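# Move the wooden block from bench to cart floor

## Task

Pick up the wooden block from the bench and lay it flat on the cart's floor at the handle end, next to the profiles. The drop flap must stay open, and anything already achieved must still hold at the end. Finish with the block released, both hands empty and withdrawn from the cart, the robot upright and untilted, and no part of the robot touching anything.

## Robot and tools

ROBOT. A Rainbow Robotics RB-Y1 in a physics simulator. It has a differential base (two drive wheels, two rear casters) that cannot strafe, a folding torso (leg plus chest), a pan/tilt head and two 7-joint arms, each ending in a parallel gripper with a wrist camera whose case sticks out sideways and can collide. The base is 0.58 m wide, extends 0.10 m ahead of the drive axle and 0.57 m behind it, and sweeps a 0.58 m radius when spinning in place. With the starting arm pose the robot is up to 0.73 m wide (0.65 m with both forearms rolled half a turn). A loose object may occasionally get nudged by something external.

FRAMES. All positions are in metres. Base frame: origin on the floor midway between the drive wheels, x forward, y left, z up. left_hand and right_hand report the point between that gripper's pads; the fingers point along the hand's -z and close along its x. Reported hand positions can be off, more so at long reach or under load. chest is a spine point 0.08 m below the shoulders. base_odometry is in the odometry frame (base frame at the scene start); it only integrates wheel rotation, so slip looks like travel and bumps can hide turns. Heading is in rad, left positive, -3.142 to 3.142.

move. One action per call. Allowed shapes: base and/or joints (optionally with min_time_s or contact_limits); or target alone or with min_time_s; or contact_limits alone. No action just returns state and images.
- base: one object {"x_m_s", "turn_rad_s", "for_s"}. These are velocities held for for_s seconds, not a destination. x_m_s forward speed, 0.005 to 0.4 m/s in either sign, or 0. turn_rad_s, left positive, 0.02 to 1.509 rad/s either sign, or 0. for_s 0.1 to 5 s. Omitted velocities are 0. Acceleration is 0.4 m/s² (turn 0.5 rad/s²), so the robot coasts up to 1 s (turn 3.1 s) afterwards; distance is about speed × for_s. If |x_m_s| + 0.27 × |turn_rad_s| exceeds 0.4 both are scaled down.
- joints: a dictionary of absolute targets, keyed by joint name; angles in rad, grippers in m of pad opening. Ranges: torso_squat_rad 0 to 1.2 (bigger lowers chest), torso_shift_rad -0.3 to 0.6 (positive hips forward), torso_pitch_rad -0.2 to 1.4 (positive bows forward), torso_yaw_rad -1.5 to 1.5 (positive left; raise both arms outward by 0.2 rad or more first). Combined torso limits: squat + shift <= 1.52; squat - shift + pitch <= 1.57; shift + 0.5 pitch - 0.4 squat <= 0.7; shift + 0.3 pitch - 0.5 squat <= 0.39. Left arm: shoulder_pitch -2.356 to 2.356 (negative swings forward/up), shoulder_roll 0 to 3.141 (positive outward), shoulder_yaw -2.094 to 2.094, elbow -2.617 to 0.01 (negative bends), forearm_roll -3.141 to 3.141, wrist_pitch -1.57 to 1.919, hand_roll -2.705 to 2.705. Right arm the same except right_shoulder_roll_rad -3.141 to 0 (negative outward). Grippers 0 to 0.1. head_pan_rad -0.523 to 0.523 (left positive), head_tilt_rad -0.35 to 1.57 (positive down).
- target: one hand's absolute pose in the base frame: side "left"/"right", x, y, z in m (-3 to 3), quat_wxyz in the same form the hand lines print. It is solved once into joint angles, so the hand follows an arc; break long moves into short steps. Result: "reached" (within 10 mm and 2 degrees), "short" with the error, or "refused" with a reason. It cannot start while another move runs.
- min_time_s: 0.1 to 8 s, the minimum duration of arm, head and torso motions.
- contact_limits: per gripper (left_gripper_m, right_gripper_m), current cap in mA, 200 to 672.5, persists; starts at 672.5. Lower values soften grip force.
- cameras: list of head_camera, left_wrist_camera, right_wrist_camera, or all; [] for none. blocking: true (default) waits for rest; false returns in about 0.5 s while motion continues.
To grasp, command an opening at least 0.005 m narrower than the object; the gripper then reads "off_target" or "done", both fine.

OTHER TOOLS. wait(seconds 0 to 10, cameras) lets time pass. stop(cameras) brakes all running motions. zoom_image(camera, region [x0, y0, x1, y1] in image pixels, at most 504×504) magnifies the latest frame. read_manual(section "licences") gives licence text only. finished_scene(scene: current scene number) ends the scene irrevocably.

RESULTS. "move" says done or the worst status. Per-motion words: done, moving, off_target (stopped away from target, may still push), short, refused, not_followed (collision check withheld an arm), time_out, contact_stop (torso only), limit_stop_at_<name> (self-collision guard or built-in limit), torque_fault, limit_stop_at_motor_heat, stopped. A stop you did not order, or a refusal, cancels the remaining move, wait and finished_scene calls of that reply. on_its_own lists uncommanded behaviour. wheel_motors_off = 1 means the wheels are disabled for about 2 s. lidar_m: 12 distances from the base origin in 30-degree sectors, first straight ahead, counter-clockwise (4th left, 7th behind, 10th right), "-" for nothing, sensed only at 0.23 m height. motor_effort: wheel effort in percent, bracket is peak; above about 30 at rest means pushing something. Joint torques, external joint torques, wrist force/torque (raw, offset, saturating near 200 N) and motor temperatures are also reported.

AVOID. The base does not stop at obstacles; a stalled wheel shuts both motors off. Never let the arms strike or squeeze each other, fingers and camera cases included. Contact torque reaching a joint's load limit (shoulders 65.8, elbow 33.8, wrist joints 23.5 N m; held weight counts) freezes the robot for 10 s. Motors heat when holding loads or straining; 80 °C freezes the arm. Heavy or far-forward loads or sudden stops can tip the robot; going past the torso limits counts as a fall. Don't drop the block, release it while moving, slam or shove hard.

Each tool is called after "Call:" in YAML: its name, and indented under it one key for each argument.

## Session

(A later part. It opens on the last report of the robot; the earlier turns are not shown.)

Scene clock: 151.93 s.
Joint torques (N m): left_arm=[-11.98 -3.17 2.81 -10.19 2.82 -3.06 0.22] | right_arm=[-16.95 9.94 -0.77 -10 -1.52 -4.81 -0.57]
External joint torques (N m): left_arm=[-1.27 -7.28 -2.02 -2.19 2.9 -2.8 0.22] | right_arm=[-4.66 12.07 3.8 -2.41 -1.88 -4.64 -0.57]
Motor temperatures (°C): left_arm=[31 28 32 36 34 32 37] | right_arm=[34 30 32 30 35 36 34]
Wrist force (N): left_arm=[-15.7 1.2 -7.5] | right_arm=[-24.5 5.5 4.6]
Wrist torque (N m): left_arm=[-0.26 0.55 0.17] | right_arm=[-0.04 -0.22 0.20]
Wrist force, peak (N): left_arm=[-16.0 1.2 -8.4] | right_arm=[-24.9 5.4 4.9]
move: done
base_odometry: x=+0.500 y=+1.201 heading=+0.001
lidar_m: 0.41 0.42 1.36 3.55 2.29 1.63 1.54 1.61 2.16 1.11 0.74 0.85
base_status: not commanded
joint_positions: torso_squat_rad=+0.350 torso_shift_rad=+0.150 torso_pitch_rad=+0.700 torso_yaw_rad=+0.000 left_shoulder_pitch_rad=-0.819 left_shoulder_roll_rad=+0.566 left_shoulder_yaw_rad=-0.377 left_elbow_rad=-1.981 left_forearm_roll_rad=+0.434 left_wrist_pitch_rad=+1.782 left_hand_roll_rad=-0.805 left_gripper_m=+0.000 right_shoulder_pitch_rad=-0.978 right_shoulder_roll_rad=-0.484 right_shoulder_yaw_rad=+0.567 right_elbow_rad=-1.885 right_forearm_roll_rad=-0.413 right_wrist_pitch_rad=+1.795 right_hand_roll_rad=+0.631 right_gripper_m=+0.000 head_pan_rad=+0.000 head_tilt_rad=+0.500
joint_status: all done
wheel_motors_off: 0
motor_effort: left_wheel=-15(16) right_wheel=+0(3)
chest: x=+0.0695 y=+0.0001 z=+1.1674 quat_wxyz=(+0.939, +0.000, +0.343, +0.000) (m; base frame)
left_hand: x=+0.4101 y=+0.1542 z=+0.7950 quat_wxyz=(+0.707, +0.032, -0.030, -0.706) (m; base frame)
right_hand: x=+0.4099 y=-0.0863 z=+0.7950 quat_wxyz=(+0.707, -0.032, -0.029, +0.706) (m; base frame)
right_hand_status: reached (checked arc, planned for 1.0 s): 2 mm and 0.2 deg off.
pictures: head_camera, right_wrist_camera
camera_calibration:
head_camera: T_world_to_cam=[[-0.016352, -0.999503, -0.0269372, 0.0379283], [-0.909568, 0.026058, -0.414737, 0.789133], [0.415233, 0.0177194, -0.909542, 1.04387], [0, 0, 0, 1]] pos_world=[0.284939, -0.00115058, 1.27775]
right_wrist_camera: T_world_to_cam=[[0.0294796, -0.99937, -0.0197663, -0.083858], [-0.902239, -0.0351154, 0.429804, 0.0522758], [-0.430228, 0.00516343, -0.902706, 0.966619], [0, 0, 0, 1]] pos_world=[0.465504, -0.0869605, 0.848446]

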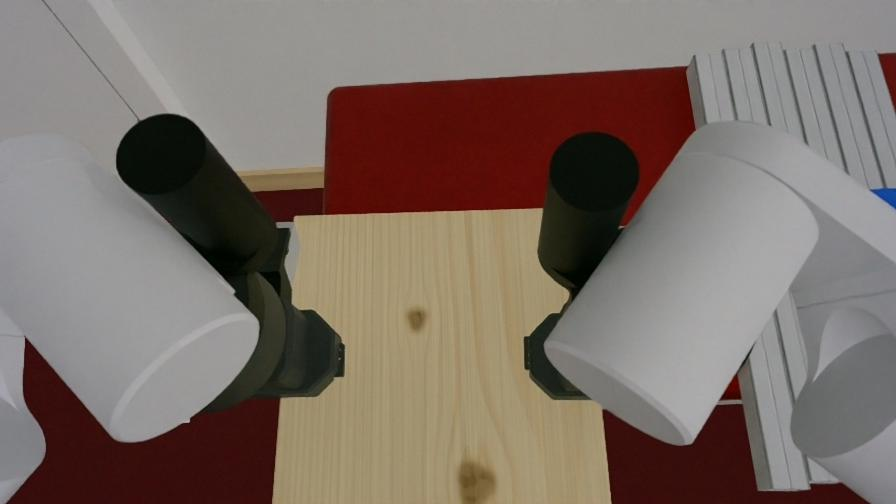

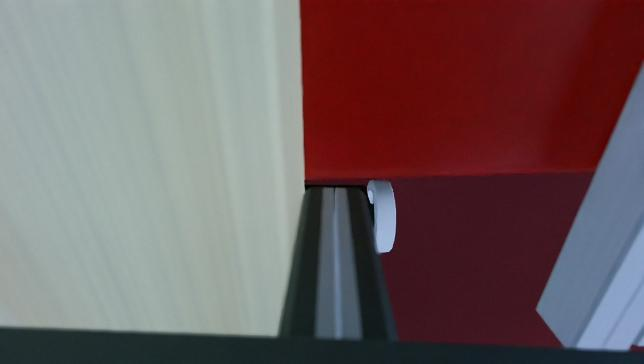

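Call:
move:
  target: {"side":"right","x":0.41,"y":-0.115,"z":0.795,"quat_wxyz":[0.706,-0.0308,-0.0308,0.706]}
  cameras: []

Call:
move:
  target: {"side":"left","x":0.41,"y":0.18,"z":0.795,"quat_wxyz":[0.706,0.0308,-0.0308,-0.706]}
  cameras: []

Call:
move:
  base: {"x_m_s":-0.25,"for_s":1.6}
  cameras: ["head_camera"]

Call:
move:
  target: {"side":"left","x":0.41,"y":0.154,"z":0.795,"quat_wxyz":[0.706,0.0308,-0.0308,-0.706]}
  cameras: []

Call:
move:
  target: {"side":"right","x":0.41,"y":-0.083,"z":0.795,"quat_wxyz":[0.706,-0.0308,-0.0308,0.706]}
  cameras: []

Call:
move:
  target: {"side":"left","x":0.37,"y":0.154,"z":0.775,"quat_wxyz":[0.706,0.0308,-0.0308,-0.706]}
  cameras: []

Call:
move:
  target: {"side":"right","x":0.37,"y":-0.083,"z":0.775,"quat_wxyz":[0.706,-0.0308,-0.0308,0.706]}
  cameras: []

Call:
move:
  target: {"side":"left","x":0.33,"y":0.154,"z":0.755,"quat_wxyz":[0.706,0.0308,-0.0308,-0.706]}
  cameras: []

Call:
move:
  target: {"side":"right","x":0.33,"y":-0.083,"z":0.755,"quat_wxyz":[0.706,-0.0308,-0.0308,0.706]}
  cameras: ["head_camera"]

Scene clock: 159.83 s.
Joint torques (N m): left_arm=[-11.33 -1.17 3.29 -9.29 1.6 -2.38 0.21] | right_arm=[-11.58 -2.09 -5.52 -8.6 -0.12 -0.24 0.11]
External joint torques (N m): left_arm=[-0.61 -5.27 -1.53 -1.29 1.68 -2.11 0.21] | right_arm=[0.03 1.43 -0.63 -1.12 -0.47 -0.05 0.11]
Motor temperatures (°C): left_arm=[31 28 32 36 34 33 37] | right_arm=[34 30 32 30 35 37 34]
Wrist force (N): left_arm=[-9.0 -0.3 -4.1] | right_arm=[-0.6 1.6 -5.5]
Wrist torque (N m): left_arm=[-0.25 0.31 0.13] | right_arm=[-0.15 0.05 -0.07]
Wrist force, peak (N): left_arm=[-16.5 1.0 -8.8] | right_arm=[-24.5 5.6 4.9]
move: done
base_odometry: x=+0.500 y=+1.201 heading=+0.001
lidar_m: 0.41 0.40 1.37 3.54 2.28 1.62 1.55 1.61 2.16 1.13 0.74 0.86
base_status: not commanded
joint_positions: torso_squat_rad=+0.350 torso_shift_rad=+0.150 torso_pitch_rad=+0.700 torso_yaw_rad=+0.000 left_shoulder_pitch_rad=-0.819 left_shoulder_roll_rad=+0.565 left_shoulder_yaw_rad=-0.377 left_elbow_rad=-1.981 left_forearm_roll_rad=+0.434 left_wrist_pitch_rad=+1.782 left_hand_roll_rad=-0.805 left_gripper_m=+0.000 right_shoulder_pitch_rad=-0.925 right_shoulder_roll_rad=-0.555 right_shoulder_yaw_rad=+0.519 right_elbow_rad=-1.934 right_forearm_roll_rad=-0.452 right_wrist_pitch_rad=+1.774 right_hand_roll_rad=+0.669 right_gripper_m=+0.000 head_pan_rad=+0.000 head_tilt_rad=+0.500
joint_status: all done
wheel_motors_off: 0
motor_effort: left_wheel=-14(16) right_wheel=-1(2)
chest: x=+0.0695 y=+0.0001 z=+1.1674 quat_wxyz=(+0.939, +0.000, +0.343, +0.000) (m; base frame)
left_hand: x=+0.4101 y=+0.1539 z=+0.7950 quat_wxyz=(+0.707, +0.032, -0.030, -0.706) (m; base frame)
right_hand: x=+0.4100 y=-0.1151 z=+0.7949 quat_wxyz=(+0.706, -0.031, -0.031, +0.706) (m; base frame)
right_hand_status: reached (checked arc, planned for 0.3 s): 0 mm and 0.0 deg off.
pictures: none
No camera images: "cameras" was empty.

Scene clock: 160.67 s.
Joint torques (N m): left_arm=[-9.74 3.31 6.05 -8.15 0.15 -0.87 -0.06] | right_arm=[-11.64 -2.21 -5.7 -8.31 0.03 -0.18 -0.12]
External joint torques (N m): left_arm=[0.43 -1.96 0.87 -0.3 0.22 -0.6 -0.06] | right_arm=[-0.03 1.31 -0.81 -0.83 -0.32 0.01 -0.12]
Motor temperatures (°C): left_arm=[31 28 32 36 34 33 37] | right_arm=[34 30 32 30 35 37 34]
Wrist force (N): left_arm=[0.8 0.9 -6.9] | right_arm=[-0.5 1.6 -5.3]
Wrist torque (N m): left_arm=[-0.30 0.18 0.14] | right_arm=[-0.13 0.05 -0.08]
Wrist force, peak (N): left_arm=[-7.9 0.7 -6.2] | right_arm=[-0.4 1.2 -6.2]
move: done
base_odometry: x=+0.500 y=+1.201 heading=+0.001
lidar_m: 0.39 0.40 1.38 3.55 2.27 1.63 1.54 1.62 2.15 1.12 0.73 0.86
base_status: not commanded
joint_positions: torso_squat_rad=+0.350 torso_shift_rad=+0.150 torso_pitch_rad=+0.700 torso_yaw_rad=+0.000 left_shoulder_pitch_rad=-0.776 left_shoulder_roll_rad=+0.618 left_shoulder_yaw_rad=-0.328 left_elbow_rad=-2.001 left_forearm_roll_rad=+0.472 left_wrist_pitch_rad=+1.759 left_hand_roll_rad=-0.843 left_gripper_m=+0.000 right_shoulder_pitch_rad=-0.925 right_shoulder_roll_rad=-0.555 right_shoulder_yaw_rad=+0.519 right_elbow_rad=-1.934 right_forearm_roll_rad=-0.452 right_wrist_pitch_rad=+1.774 right_hand_roll_rad=+0.669 right_gripper_m=+0.000 head_pan_rad=+0.000 head_tilt_rad=+0.500
joint_status: all done
wheel_motors_off: 0
motor_effort: left_wheel=-14(16) right_wheel=+1(4)
chest: x=+0.0695 y=+0.0001 z=+1.1674 quat_wxyz=(+0.939, +0.000, +0.343, +0.000) (m; base frame)
left_hand: x=+0.4102 y=+0.1794 z=+0.7953 quat_wxyz=(+0.706, +0.033, -0.029, -0.707) (m; base frame)
left_hand_status: reached (checked arc, planned for 0.3 s): 1 mm and 0.3 deg off.
right_hand: x=+0.4100 y=-0.1150 z=+0.7950 quat_wxyz=(+0.706, -0.031, -0.031, +0.706) (m; base frame)
pictures: none
No camera images: "cameras" was empty.

Scene clock: 163.23 s.
Joint torques (N m): left_arm=[-9.52 3.41 5.61 -7.98 0 -0.7 -0.06] | right_arm=[-11.82 -2.52 -5.45 -7.92 0.19 -0.17 -0.06]
External joint torques (N m): left_arm=[0.64 -1.86 0.44 -0.12 0.08 -0.43 -0.06] | right_arm=[-0.21 1 -0.56 -0.44 -0.16 0.02 -0.06]
Motor temperatures (°C): left_arm=[31 28 32 36 34 33 37] | right_arm=[34 30 32 31 35 36 34]
Wrist force (N): left_arm=[1.2 1.2 -7.8] | right_arm=[-0.4 1.5 -5.5]
Wrist torque (N m): left_arm=[-0.31 0.22 0.09] | right_arm=[-0.14 0.07 -0.09]
Wrist force, peak (N): left_arm=[0.7 1.0 -8.2] | right_arm=[-0.6 1.9 -5.7]
move: done
base_odometry: x=+0.100 y=+1.201 heading=+0.001
lidar_m: 0.79 1.44 1.92 4.39 1.69 1.18 1.15 1.20 1.61 4.05 1.27 1.02
base_status: done (sent for 1.6 of 1.6 s)
joint_positions: torso_squat_rad=+0.350 torso_shift_rad=+0.150 torso_pitch_rad=+0.700 torso_yaw_rad=+0.000 left_shoulder_pitch_rad=-0.776 left_shoulder_roll_rad=+0.618 left_shoulder_yaw_rad=-0.328 left_elbow_rad=-2.001 left_forearm_roll_rad=+0.472 left_wrist_pitch_rad=+1.759 left_hand_roll_rad=-0.843 left_gripper_m=+0.000 right_shoulder_pitch_rad=-0.925 right_shoulder_roll_rad=-0.555 right_shoulder_yaw_rad=+0.519 right_elbow_rad=-1.934 right_forearm_roll_rad=-0.452 right_wrist_pitch_rad=+1.774 right_hand_roll_rad=+0.669 right_gripper_m=+0.000 head_pan_rad=+0.000 head_tilt_rad=+0.500
joint_status: not commanded
wheel_motors_off: 0
motor_effort: left_wheel=+4(38) right_wheel=-3(25)
chest: x=+0.0695 y=+0.0001 z=+1.1674 quat_wxyz=(+0.939, +0.000, +0.343, +0.000) (m; base frame)
left_hand: x=+0.4102 y=+0.1793 z=+0.7953 quat_wxyz=(+0.706, +0.033, -0.030, -0.707) (m; base frame)
right_hand: x=+0.4100 y=-0.1151 z=+0.7949 quat_wxyz=(+0.706, -0.031, -0.031, +0.706) (m; base frame)
pictures: head_camera
camera_calibration:
head_camera: T_world_to_cam=[[-0.0162241, -0.999504, -0.0269903, 0.0378592], [-0.90957, 0.0259637, -0.414739, 0.789138], [0.415234, 0.0178208, -0.90954, 1.04387], [0, 0, 0, 1]] pos_world=[0.284939, -0.00125112, 1.27775]

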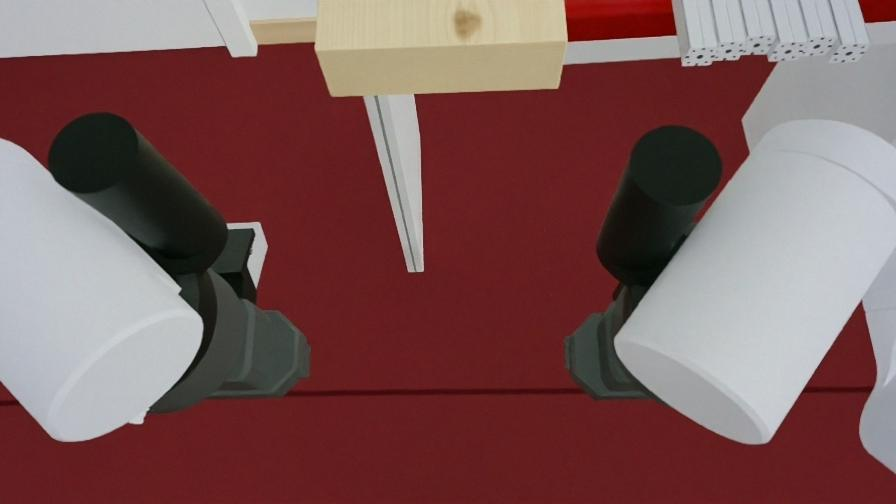

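Scene clock: 164.03 s.
Joint torques (N m): left_arm=[-9.68 3.45 5.74 -6.9 -0.21 -0.3 0.08] | right_arm=[-11.94 -2.43 -5.78 -8.01 0.2 -0.11 -0.02]
External joint torques (N m): left_arm=[1.02 -0.67 0.9 1.1 -0.13 -0.03 0.08] | right_arm=[-0.34 1.09 -0.89 -0.53 -0.15 0.08 -0.02]
Motor temperatures (°C): left_arm=[31 28 32 36 34 33 37] | right_arm=[34 30 32 31 35 36 34]
Wrist force (N): left_arm=[1.0 0.6 -7.6] | right_arm=[-0.5 1.4 -5.2]
Wrist torque (N m): left_arm=[-0.26 0.26 0.06] | right_arm=[-0.11 0.06 -0.05]
Wrist force, peak (N): left_arm=[1.0 1.0 -8.1] | right_arm=[-1.0 1.2 -5.8]
move: done
base_odometry: x=+0.100 y=+1.201 heading=+0.001
lidar_m: 0.79 1.45 1.93 4.41 1.69 1.20 1.14 1.20 1.61 4.06 1.27 1.02
base_status: not commanded
joint_positions: torso_squat_rad=+0.350 torso_shift_rad=+0.150 torso_pitch_rad=+0.700 torso_yaw_rad=+0.000 left_shoulder_pitch_rad=-0.818 left_shoulder_roll_rad=+0.567 left_shoulder_yaw_rad=-0.377 left_elbow_rad=-1.982 left_forearm_roll_rad=+0.437 left_wrist_pitch_rad=+1.780 left_hand_roll_rad=-0.806 left_gripper_m=+0.000 right_shoulder_pitch_rad=-0.925 right_shoulder_roll_rad=-0.555 right_shoulder_yaw_rad=+0.519 right_elbow_rad=-1.934 right_forearm_roll_rad=-0.452 right_wrist_pitch_rad=+1.774 right_hand_roll_rad=+0.669 right_gripper_m=+0.000 head_pan_rad=+0.000 head_tilt_rad=+0.500
joint_status: all done
wheel_motors_off: 0
motor_effort: left_wheel=+4(5) right_wheel=-3(5)
chest: x=+0.0696 y=+0.0001 z=+1.1674 quat_wxyz=(+0.939, +0.000, +0.343, +0.000) (m; base frame)
left_hand: x=+0.4101 y=+0.1538 z=+0.7951 quat_wxyz=(+0.706, +0.031, -0.031, -0.706) (m; base frame)
left_hand_status: reached (checked arc, planned for 0.3 s): 0 mm and 0.0 deg off.
right_hand: x=+0.4100 y=-0.1151 z=+0.7949 quat_wxyz=(+0.706, -0.031, -0.031, +0.706) (m; base frame)
pictures: none
No camera images: "cameras" was empty.

Scene clock: 164.67 s.
Joint torques (N m): left_arm=[-9.56 3.19 5.59 -7.19 -0.34 -0.3 0.04] | right_arm=[-13.23 -1.81 -4.68 -7.62 0.45 0.03 -0.18]
External joint torques (N m): left_arm=[1.14 -0.93 0.76 0.81 -0.26 -0.03 0.04] | right_arm=[-0.88 0.2 -0.13 -0.02 0.1 0.21 -0.18]
Motor temperatures (°C): left_arm=[31 28 32 36 34 33 37] | right_arm=[34 30 32 31 35 36 34]
Wrist force (N): left_arm=[0.8 0.3 -7.5] | right_arm=[-0.7 1.7 -4.9]
Wrist torque (N m): left_arm=[-0.21 0.23 0.08] | right_arm=[-0.15 0.05 -0.07]
Wrist force, peak (N): left_arm=[0.7 0.2 -7.9] | right_arm=[-0.8 2.0 -5.5]
move: done
base_odometry: x=+0.100 y=+1.201 heading=+0.001
lidar_m: 0.79 1.45 1.93 4.41 1.69 1.21 1.15 1.21 1.61 4.06 1.28 1.00
base_status: not commanded
joint_positions: torso_squat_rad=+0.350 torso_shift_rad=+0.150 torso_pitch_rad=+0.700 torso_yaw_rad=+0.000 left_shoulder_pitch_rad=-0.818 left_shoulder_roll_rad=+0.567 left_shoulder_yaw_rad=-0.377 left_elbow_rad=-1.982 left_forearm_roll_rad=+0.437 left_wrist_pitch_rad=+1.780 left_hand_roll_rad=-0.806 left_gripper_m=+0.000 right_shoulder_pitch_rad=-0.982 right_shoulder_roll_rad=-0.478 right_shoulder_yaw_rad=+0.570 right_elbow_rad=-1.881 right_forearm_roll_rad=-0.413 right_wrist_pitch_rad=+1.793 right_hand_roll_rad=+0.629 right_gripper_m=+0.000 head_pan_rad=+0.000 head_tilt_rad=+0.500
joint_status: all done
wheel_motors_off: 0
motor_effort: left_wheel=+4(5) right_wheel=-5(7)
chest: x=+0.0696 y=+0.0001 z=+1.1674 quat_wxyz=(+0.939, +0.000, +0.343, +0.000) (m; base frame)
left_hand: x=+0.4101 y=+0.1539 z=+0.7951 quat_wxyz=(+0.706, +0.031, -0.031, -0.706) (m; base frame)
right_hand: x=+0.4099 y=-0.0830 z=+0.7950 quat_wxyz=(+0.706, -0.031, -0.031, +0.706) (m; base frame)
right_hand_status: reached (checked arc, planned for 0.3 s): 0 mm and 0.0 deg off.
pictures: none
No camera images: "cameras" was empty.

Scene clock: 165.47 s.
Joint torques (N m): left_arm=[-8.46 2.6 4.77 -8.5 -0.36 -0.69 0.18] | right_arm=[-13.52 -2.05 -4.55 -8.02 0.39 -0.06 -0.17]
External joint torques (N m): left_arm=[-0.13 -0.91 0.55 -0.2 -0.28 -0.43 0.18] | right_arm=[-1.17 -0.04 0 -0.42 0.04 0.12 -0.17]
Motor temperatures (°C): left_arm=[31 28 32 36 34 33 37] | right_arm=[34 30 32 31 35 36 34]
Wrist force (N): left_arm=[0.6 0.3 -7.7] | right_arm=[-0.7 1.6 -5.0]
Wrist torque (N m): left_arm=[-0.23 0.11 0.08] | right_arm=[-0.14 0.03 -0.05]
Wrist force, peak (N): left_arm=[-1.1 0.8 -8.6] | right_arm=[-0.4 1.2 -5.7]
move: done
base_odometry: x=+0.100 y=+1.201 heading=+0.001
lidar_m: 0.80 1.45 1.93 4.39 1.70 1.19 1.15 1.20 1.61 4.06 1.28 1.01
base_status: not commanded
joint_positions: torso_squat_rad=+0.350 torso_shift_rad=+0.150 torso_pitch_rad=+0.700 torso_yaw_rad=+0.000 left_shoulder_pitch_rad=-0.689 left_shoulder_roll_rad=+0.572 left_shoulder_yaw_rad=-0.431 left_elbow_rad=-2.063 left_forearm_roll_rad=+0.368 left_wrist_pitch_rad=+1.725 left_hand_roll_rad=-0.769 left_gripper_m=+0.000 right_shoulder_pitch_rad=-0.982 right_shoulder_roll_rad=-0.478 right_shoulder_yaw_rad=+0.570 right_elbow_rad=-1.881 right_forearm_roll_rad=-0.413 right_wrist_pitch_rad=+1.793 right_hand_roll_rad=+0.629 right_gripper_m=+0.000 head_pan_rad=+0.000 head_tilt_rad=+0.500
joint_status: all done
wheel_motors_off: 0
motor_effort: left_wheel=+5(8) right_wheel=-5(6)
chest: x=+0.0696 y=+0.0001 z=+1.1674 quat_wxyz=(+0.939, +0.000, +0.343, +0.000) (m; base frame)
left_hand: x=+0.3699 y=+0.1540 z=+0.7750 quat_wxyz=(+0.706, +0.031, -0.031, -0.706) (m; base frame)
left_hand_status: reached (checked arc, planned for 0.4 s): 0 mm and 0.0 deg off.
right_hand: x=+0.4099 y=-0.0830 z=+0.7950 quat_wxyz=(+0.706, -0.031, -0.031, +0.706) (m; base frame)
pictures: none
No camera images: "cameras" was empty.

Scene clock: 166.17 s.
Joint torques (N m): left_arm=[-7.95 2.46 4.9 -8.13 -0.3 -0.68 0.2] | right_arm=[-10.94 -1.88 -3.79 -8.98 0.31 -0.1 -0.09]
External joint torques (N m): left_arm=[0.38 -1.05 0.68 0.17 -0.22 -0.42 0.2] | right_arm=[-0.81 -0.52 0.19 -1.11 -0.05 0.08 -0.09]
Motor temperatures (°C): left_arm=[31 28 32 36 34 33 37] | right_arm=[34 30 32 31 35 36 34]
Wrist force (N): left_arm=[0.7 0.9 -7.4] | right_arm=[-0.4 1.6 -5.0]
Wrist torque (N m): left_arm=[-0.27 0.20 0.09] | right_arm=[-0.14 0.08 -0.09]
Wrist force, peak (N): left_arm=[1.0 1.5 -7.7] | right_arm=[-0.6 2.6 -5.9]
move: done
base_odometry: x=+0.100 y=+1.201 heading=+0.001
lidar_m: 0.79 1.45 1.93 4.40 1.69 1.21 1.15 1.20 1.61 4.07 1.27 1.02
base_status: not commanded
joint_positions: torso_squat_rad=+0.350 torso_shift_rad=+0.150 torso_pitch_rad=+0.700 torso_yaw_rad=+0.000 left_shoulder_pitch_rad=-0.690 left_shoulder_roll_rad=+0.572 left_shoulder_yaw_rad=-0.431 left_elbow_rad=-2.063 left_forearm_roll_rad=+0.368 left_wrist_pitch_rad=+1.725 left_hand_roll_rad=-0.769 left_gripper_m=+0.000 right_shoulder_pitch_rad=-0.870 right_shoulder_roll_rad=-0.486 right_shoulder_yaw_rad=+0.639 right_elbow_rad=-1.960 right_forearm_roll_rad=-0.341 right_wrist_pitch_rad=+1.756 right_hand_roll_rad=+0.579 right_gripper_m=+0.000 head_pan_rad=+0.000 head_tilt_rad=+0.500
joint_status: all done
wheel_motors_off: 0
motor_effort: left_wheel=+4(5) right_wheel=-4(7)
chest: x=+0.0696 y=+0.0001 z=+1.1673 quat_wxyz=(+0.939, +0.000, +0.343, +0.000) (m; base frame)
left_hand: x=+0.3700 y=+0.1540 z=+0.7751 quat_wxyz=(+0.706, +0.031, -0.031, -0.707) (m; base frame)
right_hand: x=+0.3699 y=-0.0830 z=+0.7750 quat_wxyz=(+0.706, -0.031, -0.031, +0.706) (m; base frame)
right_hand_status: reached (checked arc, planned for 0.4 s): 0 mm and 0.0 deg off.
pictures: none
No camera images: "cameras" was empty.

Scene clock: 166.90 s.
Joint torques (N m): left_arm=[-6.41 2.35 4.04 -8.69 -0.26 -0.59 0.13] | right_arm=[-10.61 -1.97 -3.92 -8.54 0.33 -0.24 -0.06]
External joint torques (N m): left_arm=[-0.43 -0.62 0.56 -0.11 -0.17 -0.34 0.13] | right_arm=[-0.47 -0.6 0.06 -0.68 -0.02 -0.07 -0.06]
Motor temperatures (°C): left_arm=[31 28 32 36 34 33 37] | right_arm=[34 30 32 31 35 36 34]
Wrist force (N): left_arm=[0.4 0.4 -7.5] | right_arm=[-0.2 1.2 -5.2]
Wrist torque (N m): left_arm=[-0.22 0.15 0.06] | right_arm=[-0.11 0.06 -0.09]
Wrist force, peak (N): left_arm=[0.3 1.3 -8.4] | right_arm=[-0.3 2.2 -5.5]
move: done
base_odometry: x=+0.100 y=+1.201 heading=+0.001
lidar_m: 0.79 1.44 1.93 4.40 1.69 1.19 1.15 1.20 1.61 4.05 1.28 1.00
base_status: not commanded
joint_positions: torso_squat_rad=+0.350 torso_shift_rad=+0.150 torso_pitch_rad=+0.700 torso_yaw_rad=+0.000 left_shoulder_pitch_rad=-0.565 left_shoulder_roll_rad=+0.579 left_shoulder_yaw_rad=-0.494 left_elbow_rad=-2.117 left_forearm_roll_rad=+0.285 left_wrist_pitch_rad=+1.653 left_hand_roll_rad=-0.735 left_gripper_m=+0.000 right_shoulder_pitch_rad=-0.870 right_shoulder_roll_rad=-0.486 right_shoulder_yaw_rad=+0.639 right_elbow_rad=-1.961 right_forearm_roll_rad=-0.341 right_wrist_pitch_rad=+1.756 right_hand_roll_rad=+0.579 right_gripper_m=+0.000 head_pan_rad=+0.000 head_tilt_rad=+0.500
joint_status: all done
wheel_motors_off: 0
motor_effort: left_wheel=+7(7) right_wheel=-4(5)
chest: x=+0.0696 y=+0.0001 z=+1.1673 quat_wxyz=(+0.939, +0.000, +0.343, +0.000) (m; base frame)
left_hand: x=+0.3299 y=+0.1541 z=+0.7550 quat_wxyz=(+0.706, +0.031, -0.031, -0.706) (m; base frame)
left_hand_status: reached (checked arc, planned for 0.4 s): 0 mm and 0.0 deg off.
right_hand: x=+0.3699 y=-0.0829 z=+0.7750 quat_wxyz=(+0.706, -0.031, -0.031, +0.706) (m; base frame)
pictures: none
No camera images: "cameras" was empty.

Scene clock: 167.60 s.
Joint torques (N m): left_arm=[-6.08 2.32 3.7 -8.44 -0.19 -0.7 0.1] | right_arm=[-8.47 -1.31 -3.45 -9.21 0.35 -0.09 -0.11]
External joint torques (N m): left_arm=[-0.1 -0.66 0.22 0.13 -0.11 -0.45 0.1] | right_arm=[-0.54 -0.49 -0.15 -1.1 -0.02 0.08 -0.1]
Motor temperatures (°C): left_arm=[31 28 32 36 34 33 37] | right_arm=[34 30 32 31 35 36 34]
Wrist force (N): left_arm=[1.2 0.7 -7.7] | right_arm=[-0.8 1.6 -4.9]
Wrist torque (N m): left_arm=[-0.23 0.23 0.11] | right_arm=[-0.16 0.05 -0.10]
Wrist force, peak (N): left_arm=[0.9 0.2 -8.2] | right_arm=[-1.4 2.6 -6.1]
move: done
base_odometry: x=+0.100 y=+1.201 heading=+0.001
lidar_m: 0.79 1.45 1.93 4.40 1.70 1.21 1.14 1.20 1.60 4.06 1.26 1.01
base_status: not commanded
joint_positions: torso_squat_rad=+0.350 torso_shift_rad=+0.150 torso_pitch_rad=+0.700 torso_yaw_rad=+0.000 left_shoulder_pitch_rad=-0.565 left_shoulder_roll_rad=+0.579 left_shoulder_yaw_rad=-0.494 left_elbow_rad=-2.117 left_forearm_roll_rad=+0.285 left_wrist_pitch_rad=+1.653 left_hand_roll_rad=-0.735 left_gripper_m=+0.000 right_shoulder_pitch_rad=-0.764 right_shoulder_roll_rad=-0.495 right_shoulder_yaw_rad=+0.716 right_elbow_rad=-2.013 right_forearm_roll_rad=-0.257 right_wrist_pitch_rad=+1.705 right_hand_roll_rad=+0.531 right_gripper_m=+0.000 head_pan_rad=+0.000 head_tilt_rad=+0.500
joint_status: all done
wheel_motors_off: 0
motor_effort: left_wheel=+4(6) right_wheel=-4(7)
chest: x=+0.0696 y=+0.0001 z=+1.1673 quat_wxyz=(+0.939, +0.000, +0.343, +0.000) (m; base frame)
left_hand: x=+0.3300 y=+0.1540 z=+0.7551 quat_wxyz=(+0.706, +0.031, -0.031, -0.707) (m; base frame)
right_hand: x=+0.3299 y=-0.0830 z=+0.7550 quat_wxyz=(+0.706, -0.031, -0.031, +0.706) (m; base frame)
right_hand_status: reached (checked arc, planned for 0.4 s): 0 mm and 0.0 deg off.
pictures: head_camera
camera_calibration:
head_camera: T_world_to_cam=[[-0.0163194, -0.999502, -0.0270263, 0.0379317], [-0.909624, 0.026063, -0.414615, 0.789045], [0.415113, 0.0178175, -0.909596, 1.04385], [0, 0, 0, 1]] pos_world=[0.285039, -0.00125081, 1.27765]

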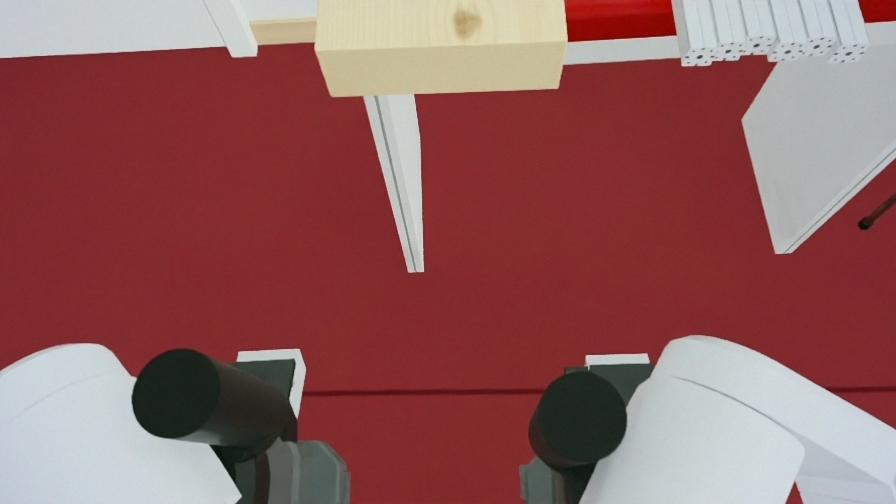

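Call:
move:
  target: {"side":"left","x":0.33,"y":0.154,"z":0.70,"quat_wxyz":[0.706,0.0308,-0.0308,-0.706]}
  cameras: []

Call:
move:
  target: {"side":"right","x":0.33,"y":-0.083,"z":0.70,"quat_wxyz":[0.706,-0.0308,-0.0308,0.706]}
  cameras: []

Call:
move:
  target: {"side":"left","x":0.33,"y":0.154,"z":0.645,"quat_wxyz":[0.706,0.0308,-0.0308,-0.706]}
  cameras: []

Call:
move:
  target: {"side":"right","x":0.33,"y":-0.083,"z":0.645,"quat_wxyz":[0.706,-0.0308,-0.0308,0.706]}
  cameras: []

Call:
move:
  target: {"side":"left","x":0.33,"y":0.154,"z":0.59,"quat_wxyz":[0.706,0.0308,-0.0308,-0.706]}
  cameras: []

Call:
move:
  target: {"side":"right","x":0.33,"y":-0.083,"z":0.59,"quat_wxyz":[0.706,-0.0308,-0.0308,0.706]}
  cameras: []

Call:
move:
  target: {"side":"left","x":0.33,"y":0.154,"z":0.54,"quat_wxyz":[0.706,0.0308,-0.0308,-0.706]}
  cameras: []

Call:
move:
  target: {"side":"right","x":0.33,"y":-0.083,"z":0.54,"quat_wxyz":[0.706,-0.0308,-0.0308,0.706]}
  cameras: ["head_camera"]

Scene clock: 173.30 s.
Joint torques (N m): left_arm=[-5.56 1.55 3.61 -8.28 -0.17 -0.29 -0.2] | right_arm=[-8.44 -1.04 -3.38 -8.74 0.35 -0.21 0]
External joint torques (N m): left_arm=[0.32 -1.12 0.42 0.27 -0.1 -0.03 -0.2] | right_arm=[-0.51 -0.22 -0.08 -0.63 -0.02 -0.05 0]
Motor temperatures (°C): left_arm=[31 28 32 36 34 33 37] | right_arm=[34 30 32 31 35 36 34]
Wrist force (N): left_arm=[0.6 1.5 -7.9] | right_arm=[-0.7 1.7 -5.2]
Wrist torque (N m): left_arm=[-0.38 0.18 0.09] | right_arm=[-0.15 0.00 -0.10]
Wrist force, peak (N): left_arm=[0.0 -1.1 -8.8] | right_arm=[-0.9 1.7 -5.8]
move: done
base_odometry: x=+0.100 y=+1.201 heading=+0.001
lidar_m: 0.79 1.44 1.94 4.40 1.69 1.21 1.14 1.20 1.59 4.06 1.27 1.02
base_status: not commanded
joint_positions: torso_squat_rad=+0.350 torso_shift_rad=+0.150 torso_pitch_rad=+0.700 torso_yaw_rad=+0.000 left_shoulder_pitch_rad=-0.560 left_shoulder_roll_rad=+0.540 left_shoulder_yaw_rad=-0.531 left_elbow_rad=-1.903 left_forearm_roll_rad=+0.236 left_wrist_pitch_rad=+1.455 left_hand_roll_rad=-0.768 left_gripper_m=+0.000 right_shoulder_pitch_rad=-0.764 right_shoulder_roll_rad=-0.495 right_shoulder_yaw_rad=+0.716 right_elbow_rad=-2.013 right_forearm_roll_rad=-0.257 right_wrist_pitch_rad=+1.705 right_hand_roll_rad=+0.531 right_gripper_m=+0.000 head_pan_rad=+0.000 head_tilt_rad=+0.500
joint_status: all done
wheel_motors_off: 0
motor_effort: left_wheel=+4(9) right_wheel=-4(6)
chest: x=+0.0696 y=+0.0001 z=+1.1673 quat_wxyz=(+0.939, +0.000, +0.343, +0.000) (m; base frame)
left_hand: x=+0.3300 y=+0.1540 z=+0.7000 quat_wxyz=(+0.706, +0.031, -0.031, -0.706) (m; base frame)
left_hand_status: reached (checked arc, planned for 0.5 s): 0 mm and 0.0 deg off.
right_hand: x=+0.3299 y=-0.0830 z=+0.7550 quat_wxyz=(+0.706, -0.031, -0.031, +0.706) (m; base frame)
pictures: none
No camera images: "cameras" was empty.

Scene clock: 174.17 s.
Joint torques (N m): left_arm=[-6.04 1.88 3.91 -8.28 -0.21 -0.37 -0.13] | right_arm=[-7.67 0.79 -2.48 -8.63 0.3 0.12 0.07]
External joint torques (N m): left_arm=[-0.16 -0.79 0.72 0.26 -0.13 -0.11 -0.13] | right_arm=[0.07 1.35 0.54 -0.55 -0.07 0.29 0.07]
Motor temperatures (°C): left_arm=[31 28 32 36 34 33 37] | right_arm=[34 30 32 31 35 36 34]
Wrist force (N): left_arm=[1.0 0.8 -8.0] | right_arm=[-0.6 2.1 -4.9]
Wrist torque (N m): left_arm=[-0.29 0.24 0.06] | right_arm=[-0.18 0.07 -0.06]
Wrist force, peak (N): left_arm=[0.8 0.6 -8.5] | right_arm=[-0.4 3.2 -6.3]
move: done
base_odometry: x=+0.100 y=+1.201 heading=+0.001
lidar_m: 0.79 1.45 1.93 4.40 1.69 1.20 1.15 1.20 1.60 4.06 1.28 1.01
base_status: not commanded
joint_positions: torso_squat_rad=+0.350 torso_shift_rad=+0.150 torso_pitch_rad=+0.700 torso_yaw_rad=+0.000 left_shoulder_pitch_rad=-0.560 left_shoulder_roll_rad=+0.540 left_shoulder_yaw_rad=-0.531 left_elbow_rad=-1.904 left_forearm_roll_rad=+0.236 left_wrist_pitch_rad=+1.455 left_hand_roll_rad=-0.768 left_gripper_m=+0.000 right_shoulder_pitch_rad=-0.747 right_shoulder_roll_rad=-0.466 right_shoulder_yaw_rad=+0.748 right_elbow_rad=-1.803 right_forearm_roll_rad=-0.214 right_wrist_pitch_rad=+1.503 right_hand_roll_rad=+0.558 right_gripper_m=+0.000 head_pan_rad=+0.000 head_tilt_rad=+0.500
joint_status: all done
wheel_motors_off: 0
motor_effort: left_wheel=+5(5) right_wheel=-4(6)
chest: x=+0.0696 y=+0.0001 z=+1.1673 quat_wxyz=(+0.939, +0.000, +0.343, +0.000) (m; base frame)
left_hand: x=+0.3300 y=+0.1540 z=+0.7000 quat_wxyz=(+0.706, +0.031, -0.031, -0.706) (m; base frame)
right_hand: x=+0.3301 y=-0.0832 z=+0.7000 quat_wxyz=(+0.707, -0.031, -0.031, +0.706) (m; base frame)
right_hand_status: reached (checked arc, planned for 0.5 s): 0 mm and 0.0 deg off.
pictures: none
No camera images: "cameras" was empty.

Scene clock: 175.07 s.
Joint torques (N m): left_arm=[-6.14 1.2 2.93 -7.59 -0.32 -0.39 -0.19] | right_arm=[-7.42 1 -2.7 -8.61 0.43 0.01 0.2]
External joint torques (N m): left_arm=[-0.08 -1.07 0.13 0.55 -0.25 -0.12 -0.2] | right_arm=[0.31 1.56 0.31 -0.53 0.06 0.18 0.21]
Motor temperatures (°C): left_arm=[31 28 32 36 34 33 37] | right_arm=[34 30 32 31 35 36 34]
Wrist force (N): left_arm=[0.6 0.3 -7.0] | right_arm=[-0.5 1.5 -5.3]
Wrist torque (N m): left_arm=[-0.21 0.17 0.09] | right_arm=[-0.12 0.05 -0.07]
Wrist force, peak (N): left_arm=[0.2 1.3 -8.7] | right_arm=[-0.7 2.1 -5.7]
move: done
base_odometry: x=+0.100 y=+1.201 heading=+0.001
lidar_m: 0.78 1.45 1.94 4.40 1.69 1.21 1.14 1.19 1.59 4.07 1.28 1.02
base_status: not commanded
joint_positions: torso_squat_rad=+0.350 torso_shift_rad=+0.150 torso_pitch_rad=+0.700 torso_yaw_rad=+0.000 left_shoulder_pitch_rad=-0.587 left_shoulder_roll_rad=+0.483 left_shoulder_yaw_rad=-0.557 left_elbow_rad=-1.652 left_forearm_roll_rad=+0.203 left_wrist_pitch_rad=+1.258 left_hand_roll_rad=-0.798 left_gripper_m=+0.000 right_shoulder_pitch_rad=-0.747 right_shoulder_roll_rad=-0.466 right_shoulder_yaw_rad=+0.748 right_elbow_rad=-1.803 right_forearm_roll_rad=-0.214 right_wrist_pitch_rad=+1.503 right_hand_roll_rad=+0.558 right_gripper_m=+0.000 head_pan_rad=+0.000 head_tilt_rad=+0.500
joint_status: all done
wheel_motors_off: 0
motor_effort: left_wheel=+4(5) right_wheel=-5(6)
chest: x=+0.0696 y=+0.0001 z=+1.1673 quat_wxyz=(+0.939, +0.000, +0.343, +0.000) (m; base frame)
left_hand: x=+0.3300 y=+0.1540 z=+0.6451 quat_wxyz=(+0.706, +0.031, -0.031, -0.706) (m; base frame)
left_hand_status: reached (checked arc, planned for 0.6 s): 0 mm and 0.0 deg off.
right_hand: x=+0.3301 y=-0.0832 z=+0.7000 quat_wxyz=(+0.707, -0.031, -0.031, +0.706) (m; base frame)
pictures: none
No camera images: "cameras" was empty.

Scene clock: 175.97 s.
Joint torques (N m): left_arm=[-6.02 1.05 3.04 -7.69 -0.33 -0.32 -0.17] | right_arm=[-8.63 1.54 -2.07 -8.03 0.36 0.19 0.03]
External joint torques (N m): left_arm=[0.03 -1.22 0.23 0.44 -0.26 -0.06 -0.17] | right_arm=[-0.83 1.66 0.55 -0.35 0.01 0.36 0.03]
Motor temperatures (°C): left_arm=[31 28 32 36 34 32 37] | right_arm=[34 30 32 31 35 36 34]
Wrist force (N): left_arm=[0.3 0.7 -7.4] | right_arm=[-0.4 1.8 -4.7]
Wrist torque (N m): left_arm=[-0.24 0.14 0.08] | right_arm=[-0.18 0.06 -0.07]
Wrist force, peak (N): left_arm=[0.8 0.0 -8.2] | right_arm=[0.2 3.1 -6.2]
move: done
base_odometry: x=+0.100 y=+1.201 heading=+0.001
lidar_m: 0.79 1.44 1.94 4.40 1.69 1.19 1.13 1.19 1.61 4.04 1.28 1.01
base_status: not commanded
joint_positions: torso_squat_rad=+0.350 torso_shift_rad=+0.150 torso_pitch_rad=+0.700 torso_yaw_rad=+0.000 left_shoulder_pitch_rad=-0.587 left_shoulder_roll_rad=+0.483 left_shoulder_yaw_rad=-0.557 left_elbow_rad=-1.652 left_forearm_roll_rad=+0.203 left_wrist_pitch_rad=+1.258 left_hand_roll_rad=-0.798 left_gripper_m=+0.000 right_shoulder_pitch_rad=-0.759 right_shoulder_roll_rad=-0.411 right_shoulder_yaw_rad=+0.769 right_elbow_rad=-1.550 right_forearm_roll_rad=-0.184 right_wrist_pitch_rad=+1.298 right_hand_roll_rad=+0.582 right_gripper_m=+0.000 head_pan_rad=+0.000 head_tilt_rad=+0.500
joint_status: all done
wheel_motors_off: 0
motor_effort: left_wheel=+4(5) right_wheel=-5(6)
chest: x=+0.0696 y=+0.0001 z=+1.1673 quat_wxyz=(+0.939, +0.000, +0.343, +0.000) (m; base frame)
left_hand: x=+0.3300 y=+0.1540 z=+0.6451 quat_wxyz=(+0.706, +0.031, -0.031, -0.706) (m; base frame)
right_hand: x=+0.3300 y=-0.0832 z=+0.6450 quat_wxyz=(+0.707, -0.031, -0.031, +0.706) (m; base frame)
right_hand_status: reached (checked arc, planned for 0.6 s): 0 mm and 0.0 deg off.
pictures: none
No camera images: "cameras" was empty.

Scene clock: 177.00 s.
Joint torques (N m): left_arm=[-6.18 0.93 2.74 -6.79 -0.21 -0.29 -0.28] | right_arm=[-8.36 1.19 -2.13 -8 0.33 -0.03 0.18]
External joint torques (N m): left_arm=[0.34 -0.83 0.43 0.51 -0.15 -0.02 -0.28] | right_arm=[-0.57 1.31 0.48 -0.31 -0.02 0.14 0.18]
Motor temperatures (°C): left_arm=[31 28 32 36 34 32 37] | right_arm=[34 30 32 31 35 36 34]
Wrist force (N): left_arm=[0.6 0.8 -7.8] | right_arm=[-0.3 1.8 -5.5]
Wrist torque (N m): left_arm=[-0.29 0.15 0.11] | right_arm=[-0.16 0.07 -0.06]
Wrist force, peak (N): left_arm=[1.6 0.3 -8.4] | right_arm=[-0.6 1.9 -5.6]
move: done
base_odometry: x=+0.100 y=+1.201 heading=+0.001
lidar_m: 0.79 1.45 1.92 4.41 1.70 1.20 1.14 1.20 1.61 4.07 1.27 1.02
base_status: not commanded
joint_positions: torso_squat_rad=+0.350 torso_shift_rad=+0.150 torso_pitch_rad=+0.700 torso_yaw_rad=+0.000 left_shoulder_pitch_rad=-0.649 left_shoulder_roll_rad=+0.406 left_shoulder_yaw_rad=-0.573 left_elbow_rad=-1.346 left_forearm_roll_rad=+0.185 left_wrist_pitch_rad=+1.047 left_hand_roll_rad=-0.830 left_gripper_m=+0.000 right_shoulder_pitch_rad=-0.759 right_shoulder_roll_rad=-0.411 right_shoulder_yaw_rad=+0.769 right_elbow_rad=-1.550 right_forearm_roll_rad=-0.184 right_wrist_pitch_rad=+1.298 right_hand_roll_rad=+0.582 right_gripper_m=+0.000 head_pan_rad=+0.000 head_tilt_rad=+0.500
joint_status: all done
wheel_motors_off: 0
motor_effort: left_wheel=+3(5) right_wheel=-5(7)
chest: x=+0.0696 y=+0.0001 z=+1.1673 quat_wxyz=(+0.939, +0.000, +0.343, +0.000) (m; base frame)
left_hand: x=+0.3300 y=+0.1540 z=+0.5903 quat_wxyz=(+0.706, +0.031, -0.031, -0.706) (m; base frame)
left_hand_status: reached (checked arc, planned for 0.6 s): 0 mm and 0.0 deg off.
right_hand: x=+0.3300 y=-0.0832 z=+0.6450 quat_wxyz=(+0.707, -0.031, -0.031, +0.706) (m; base frame)
pictures: none
No camera images: "cameras" was empty.

Scene clock: 178.17 s.
Joint torques (N m): left_arm=[-6.1 0.66 2.58 -6.91 -0.1 -0.32 -0.23] | right_arm=[-9.58 1.87 -1.82 -7.22 0.21 0.04 0.11]
External joint torques (N m): left_arm=[0.43 -1.1 0.27 0.39 -0.05 -0.05 -0.23] | right_arm=[-1.42 1.33 0.26 -0.36 -0.11 0.22 0.11]
Motor temperatures (°C): left_arm=[31 28 32 36 34 32 37] | right_arm=[34 30 32 31 35 36 34]
Wrist force (N): left_arm=[-0.1 0.9 -8.1] | right_arm=[-0.6 1.2 -5.4]
Wrist torque (N m): left_arm=[-0.26 0.09 0.08] | right_arm=[-0.08 0.07 -0.06]
Wrist force, peak (N): left_arm=[-0.1 0.9 -8.1] | right_arm=[-0.5 2.2 -5.9]
move: done
base_odometry: x=+0.100 y=+1.201 heading=+0.001
lidar_m: 0.80 1.45 1.92 4.40 1.69 1.21 1.15 1.20 1.62 4.06 1.27 1.01
base_status: not commanded
joint_positions: torso_squat_rad=+0.350 torso_shift_rad=+0.150 torso_pitch_rad=+0.700 torso_yaw_rad=+0.000 left_shoulder_pitch_rad=-0.649 left_shoulder_roll_rad=+0.406 left_shoulder_yaw_rad=-0.573 left_elbow_rad=-1.346 left_forearm_roll_rad=+0.185 left_wrist_pitch_rad=+1.047 left_hand_roll_rad=-0.830 left_gripper_m=+0.000 right_shoulder_pitch_rad=-0.806 right_shoulder_roll_rad=-0.325 right_shoulder_yaw_rad=+0.780 right_elbow_rad=-1.231 right_forearm_roll_rad=-0.167 right_wrist_pitch_rad=+1.073 right_hand_roll_rad=+0.608 right_gripper_m=+0.000 head_pan_rad=+0.000 head_tilt_rad=+0.500
joint_status: all done
wheel_motors_off: 0
motor_effort: left_wheel=+4(5) right_wheel=-5(7)
chest: x=+0.0696 y=+0.0001 z=+1.1673 quat_wxyz=(+0.939, +0.000, +0.343, +0.000) (m; base frame)
left_hand: x=+0.3300 y=+0.1540 z=+0.5903 quat_wxyz=(+0.706, +0.031, -0.031, -0.706) (m; base frame)
right_hand: x=+0.3298 y=-0.0833 z=+0.5903 quat_wxyz=(+0.707, -0.031, -0.031, +0.706) (m; base frame)
right_hand_status: reached (checked arc, planned for 0.7 s): 0 mm and 0.0 deg off.
pictures: none
No camera images: "cameras" was empty.

Scene clock: 179.57 s.
Joint torques (N m): left_arm=[-6.9 0.35 1.99 -5.34 -0.14 -0.25 -0.31] | right_arm=[-9.12 1.9 -1.62 -7.15 0.24 0.01 0.09]
External joint torques (N m): left_arm=[0.51 -0.77 0.32 0.62 -0.1 0.02 -0.31] | right_arm=[-0.96 1.37 0.46 -0.29 -0.09 0.18 0.09]
Motor temperatures (°C): left_arm=[31 28 32 36 34 32 37] | right_arm=[34 30 32 31 35 36 34]
Wrist force (N): left_arm=[0.4 0.7 -7.4] | right_arm=[-0.5 1.6 -5.0]
Wrist torque (N m): left_arm=[-0.29 0.14 0.10] | right_arm=[-0.11 0.05 -0.05]
Wrist force, peak (N): left_arm=[0.6 0.7 -8.3] | right_arm=[-0.5 1.7 -5.7]
move: done
base_odometry: x=+0.100 y=+1.201 heading=+0.001
lidar_m: 0.80 1.44 1.93 4.40 1.69 1.20 1.15 1.20 1.59 4.06 1.28 1.02
base_status: not commanded
joint_positions: torso_squat_rad=+0.350 torso_shift_rad=+0.150 torso_pitch_rad=+0.700 torso_yaw_rad=+0.000 left_shoulder_pitch_rad=-0.757 left_shoulder_roll_rad=+0.306 left_shoulder_yaw_rad=-0.575 left_elbow_rad=-0.962 left_forearm_roll_rad=+0.188 left_wrist_pitch_rad=+0.810 left_hand_roll_rad=-0.872 left_gripper_m=+0.000 right_shoulder_pitch_rad=-0.806 right_shoulder_roll_rad=-0.325 right_shoulder_yaw_rad=+0.780 right_elbow_rad=-1.231 right_forearm_roll_rad=-0.167 right_wrist_pitch_rad=+1.073 right_hand_roll_rad=+0.608 right_gripper_m=+0.000 head_pan_rad=+0.000 head_tilt_rad=+0.500
joint_status: all done
wheel_motors_off: 0
motor_effort: left_wheel=+4(5) right_wheel=-5(6)
chest: x=+0.0696 y=+0.0001 z=+1.1673 quat_wxyz=(+0.939, +0.000, +0.343, +0.000) (m; base frame)
left_hand: x=+0.3301 y=+0.1539 z=+0.5401 quat_wxyz=(+0.706, +0.031, -0.031, -0.706) (m; base frame)
left_hand_status: reached (checked arc, planned for 0.7 s): 0 mm and 0.0 deg off.
right_hand: x=+0.3298 y=-0.0833 z=+0.5903 quat_wxyz=(+0.707, -0.031, -0.031, +0.706) (m; base frame)
pictures: none
No camera images: "cameras" was empty.

Scene clock: 180.83 s.
Joint torques (N m): left_arm=[-6.84 0.12 2.18 -5.42 -0.07 -0.4 -0.25] | right_arm=[-9.77 2.1 -2.8 -5.23 0.03 0.04 -0.02]
External joint torques (N m): left_arm=[0.57 -1.01 0.51 0.53 -0.03 -0.12 -0.25] | right_arm=[-0.78 0.64 -1.48 0.15 -0.23 0.22 -0.02]
Motor temperatures (°C): left_arm=[31 28 32 36 34 32 37] | right_arm=[34 30 32 31 35 36 34]
Wrist force (N): left_arm=[0.9 1.2 -7.5] | right_arm=[-0.6 1.6 -5.4]
Wrist torque (N m): left_arm=[-0.30 0.18 0.08] | right_arm=[-0.12 0.05 -0.09]
Wrist force, peak (N): left_arm=[1.0 1.2 -8.2] | right_arm=[-1.4 1.8 -6.0]
move: done
base_odometry: x=+0.100 y=+1.201 heading=+0.001
lidar_m: 0.80 1.45 1.95 4.41 1.69 1.21 1.14 1.20 1.61 4.06 1.27 1.01
base_status: not commanded
joint_positions: torso_squat_rad=+0.350 torso_shift_rad=+0.150 torso_pitch_rad=+0.700 torso_yaw_rad=+0.000 left_shoulder_pitch_rad=-0.757 left_shoulder_roll_rad=+0.306 left_shoulder_yaw_rad=-0.575 left_elbow_rad=-0.962 left_forearm_roll_rad=+0.188 left_wrist_pitch_rad=+0.810 left_hand_roll_rad=-0.872 left_gripper_m=+0.000 right_shoulder_pitch_rad=-0.908 right_shoulder_roll_rad=-0.193 right_shoulder_yaw_rad=+0.775 right_elbow_rad=-0.797 right_forearm_roll_rad=-0.173 right_wrist_pitch_rad=+0.804 right_hand_roll_rad=+0.646 right_gripper_m=+0.000 head_pan_rad=+0.000 head_tilt_rad=+0.500
joint_status: all done
wheel_motors_off: 0
motor_effort: left_wheel=+3(4) right_wheel=-5(7)
chest: x=+0.0696 y=+0.0001 z=+1.1673 quat_wxyz=(+0.939, +0.000, +0.343, +0.000) (m; base frame)
left_hand: x=+0.3301 y=+0.1540 z=+0.5401 quat_wxyz=(+0.706, +0.031, -0.031, -0.706) (m; base frame)
right_hand: x=+0.3298 y=-0.0830 z=+0.5402 quat_wxyz=(+0.706, -0.031, -0.031, +0.707) (m; base frame)
right_hand_status: reached (checked arc, planned for 0.8 s): 0 mm and 0.0 deg off.
pictures: head_camera
camera_calibration:
head_camera: T_world_to_cam=[[-0.0162279, -0.999504, -0.0269863, 0.0378542], [-0.909625, 0.0259632, -0.414619, 0.789051], [0.415114, 0.017819, -0.909595, 1.04384], [0, 0, 0, 1]] pos_world=[0.28504, -0.00125111, 1.27765]

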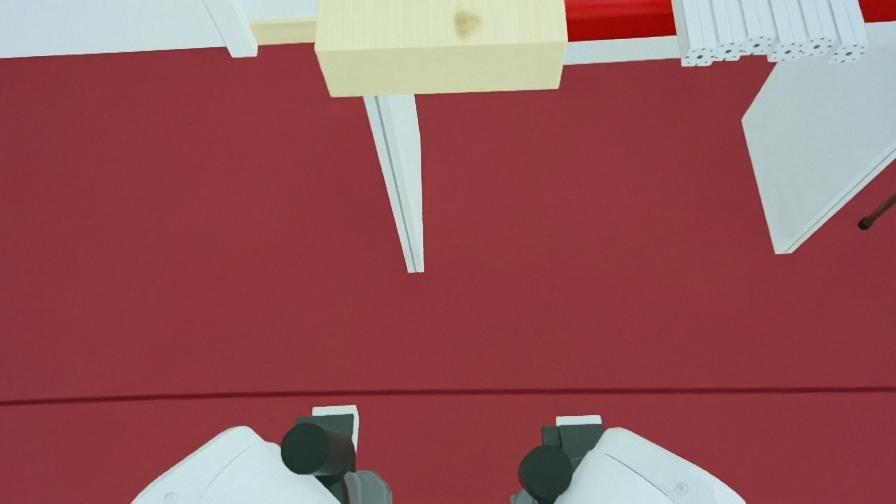

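Call:
move:
  joints: {"left_shoulder_pitch_rad":-1.15,"left_shoulder_roll_rad":0.75,"left_shoulder_yaw_rad":-1.4,"left_elbow_rad":-1.45,"left_forearm_roll_rad":0,"left_wrist_pitch_rad":0.8,"left_hand_roll_rad":0,"right_shoulder_pitch_rad":-1.15,"right_shoulder_roll_rad":-0.75,"right_shoulder_yaw_rad":1.4,"right_elbow_rad":-1.45,"right_forearm_roll_rad":0,"right_wrist_pitch_rad":0.8,"right_hand_roll_rad":0}
  min_time_s: 3
  cameras: ["head_camera"]

Call:
move:
  target: {"side":"left","x":0.31,"y":0.154,"z":0.618,"quat_wxyz":[0.706,0.0308,-0.0308,-0.706]}
  cameras: ["head_camera"]

Scene clock: 209.50 s.
Joint torques (N m): left_arm=[-11.47 4.16 5.47 -5.53 -0.99 -0.69 0.24] | right_arm=[-12.99 -6.72 -4.13 -5.62 0.99 -0.27 -0.22]
External joint torques (N m): left_arm=[0 -0.77 -0.17 -0.51 -0.34 -0.54 0.23] | right_arm=[-1.49 -1.4 1.39 -0.94 0.18 -0.17 -0.21]
Motor temperatures (°C): left_arm=[31 28 31 36 34 32 37] | right_arm=[34 30 32 30 35 36 34]
Wrist force (N): left_arm=[0.6 -1.6 -6.3] | right_arm=[-1.2 3.5 -4.3]
Wrist torque (N m): left_arm=[-0.13 0.17 0.11] | right_arm=[-0.19 -0.06 -0.08]
Wrist force, peak (N): left_arm=[1.5 -0.5 -8.2] | right_arm=[-0.8 4.4 -4.8]
move: done
base_odometry: x=+0.100 y=+1.201 heading=+0.001
lidar_m: 0.79 1.45 1.94 4.40 1.69 1.20 1.15 1.20 1.62 4.07 1.28 1.01
base_status: not commanded
joint_positions: torso_squat_rad=+0.350 torso_shift_rad=+0.150 torso_pitch_rad=+0.700 torso_yaw_rad=+0.000 left_shoulder_pitch_rad=-1.150 left_shoulder_roll_rad=+0.750 left_shoulder_yaw_rad=-1.400 left_elbow_rad=-1.450 left_forearm_roll_rad=+0.000 left_wrist_pitch_rad=+0.800 left_hand_roll_rad=+0.000 left_gripper_m=+0.000 right_shoulder_pitch_rad=-1.150 right_shoulder_roll_rad=-0.750 right_shoulder_yaw_rad=+1.400 right_elbow_rad=-1.450 right_forearm_roll_rad=+0.000 right_wrist_pitch_rad=+0.800 right_hand_roll_rad=+0.000 right_gripper_m=+0.000 head_pan_rad=+0.000 head_tilt_rad=+0.500
joint_status: all done
wheel_motors_off: 0
motor_effort: left_wheel=+3(5) right_wheel=-4(7)
chest: x=+0.0696 y=+0.0001 z=+1.1673 quat_wxyz=(+0.939, +0.000, +0.343, +0.000) (m; base frame)
left_hand: x=+0.4332 y=+0.1197 z=+0.6442 quat_wxyz=(+0.612, +0.149, -0.203, -0.750) (m; base frame)
right_hand: x=+0.4329 y=-0.1194 z=+0.6441 quat_wxyz=(+0.612, -0.149, -0.203, +0.750) (m; base frame)
pictures: head_camera
camera_calibration:
head_camera: T_world_to_cam=[[-0.0162279, -0.999504, -0.0269863, 0.0378542], [-0.909625, 0.0259632, -0.414619, 0.789051], [0.415114, 0.017819, -0.909595, 1.04384], [0, 0, 0, 1]] pos_world=[0.28504, -0.00125111, 1.27765]

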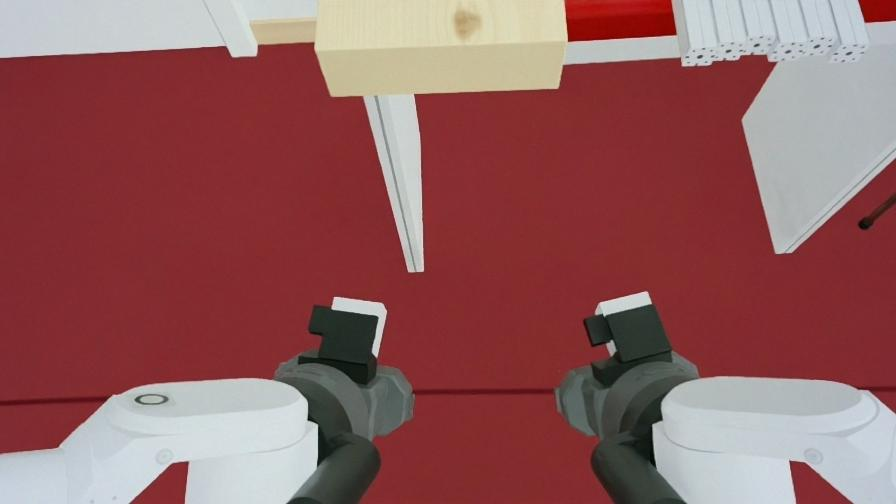

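Scene clock: 210.47 s.
Joint torques (N m): left_arm=[-8.9 3.94 5.31 -5.45 -0.43 -0.46 -0.15] | right_arm=[-12.84 -6.23 -4.23 -4.94 0.85 -0.13 -0.16]
External joint torques (N m): left_arm=[0.18 -0.98 0.68 0.01 -0.31 -0.34 -0.15] | right_arm=[-1.33 -0.91 1.29 -0.26 0.04 -0.03 -0.16]
Motor temperatures (°C): left_arm=[31 28 31 36 34 32 37] | right_arm=[34 30 32 30 35 36 34]
Wrist force (N): left_arm=[0.6 1.3 -7.7] | right_arm=[-0.8 3.8 -4.1]
Wrist torque (N m): left_arm=[-0.27 0.17 0.08] | right_arm=[-0.27 0.00 -0.09]
Wrist force, peak (N): left_arm=[0.8 0.7 -8.0] | right_arm=[-0.5 4.6 -5.2]
move: done
base_odometry: x=+0.100 y=+1.201 heading=+0.001
lidar_m: 0.80 1.44 1.93 4.40 1.71 1.21 1.14 1.21 1.60 4.06 1.27 1.02
base_status: not commanded
joint_positions: torso_squat_rad=+0.350 torso_shift_rad=+0.150 torso_pitch_rad=+0.700 torso_yaw_rad=+0.000 left_shoulder_pitch_rad=-1.092 left_shoulder_roll_rad=+0.790 left_shoulder_yaw_rad=-1.431 left_elbow_rad=-1.562 left_forearm_roll_rad=+0.438 left_wrist_pitch_rad=+0.951 left_hand_roll_rad=-0.060 left_gripper_m=+0.000 right_shoulder_pitch_rad=-1.150 right_shoulder_roll_rad=-0.750 right_shoulder_yaw_rad=+1.400 right_elbow_rad=-1.450 right_forearm_roll_rad=+0.000 right_wrist_pitch_rad=+0.800 right_hand_roll_rad=+0.000 right_gripper_m=+0.000 head_pan_rad=+0.000 head_tilt_rad=+0.500
joint_status: all done
wheel_motors_off: 0
motor_effort: left_wheel=+4(7) right_wheel=-4(6)
chest: x=+0.0696 y=+0.0001 z=+1.1673 quat_wxyz=(+0.939, +0.000, +0.343, +0.000) (m; base frame)
left_hand: x=+0.3100 y=+0.1539 z=+0.6180 quat_wxyz=(+0.707, +0.031, -0.031, -0.706) (m; base frame)
left_hand_status: reached (checked arc, planned for 0.6 s): 0 mm and 0.1 deg off.
right_hand: x=+0.4329 y=-0.1194 z=+0.6442 quat_wxyz=(+0.612, -0.149, -0.203, +0.750) (m; base frame)
pictures: head_camera
camera_calibration:
head_camera: T_world_to_cam=[[-0.0163194, -0.999502, -0.0270263, 0.0379317], [-0.909624, 0.026063, -0.414615, 0.789045], [0.415113, 0.0178175, -0.909596, 1.04385], [0, 0, 0, 1]] pos_world=[0.285039, -0.00125081, 1.27765]

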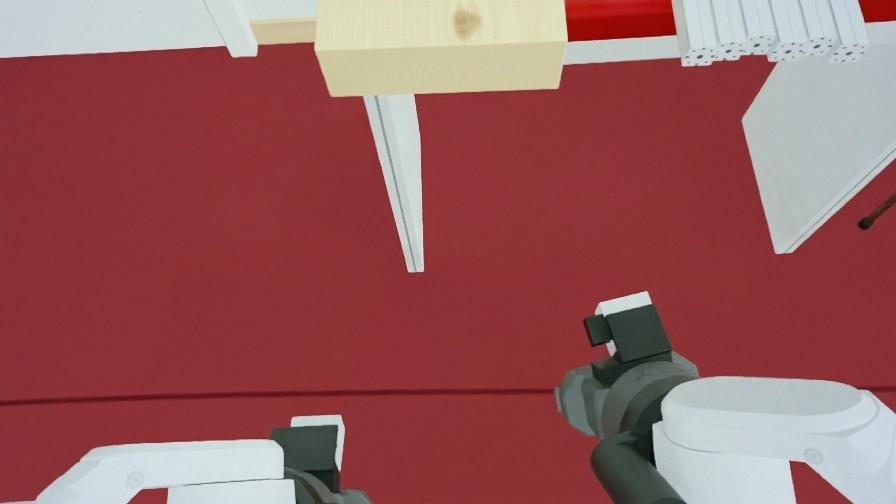

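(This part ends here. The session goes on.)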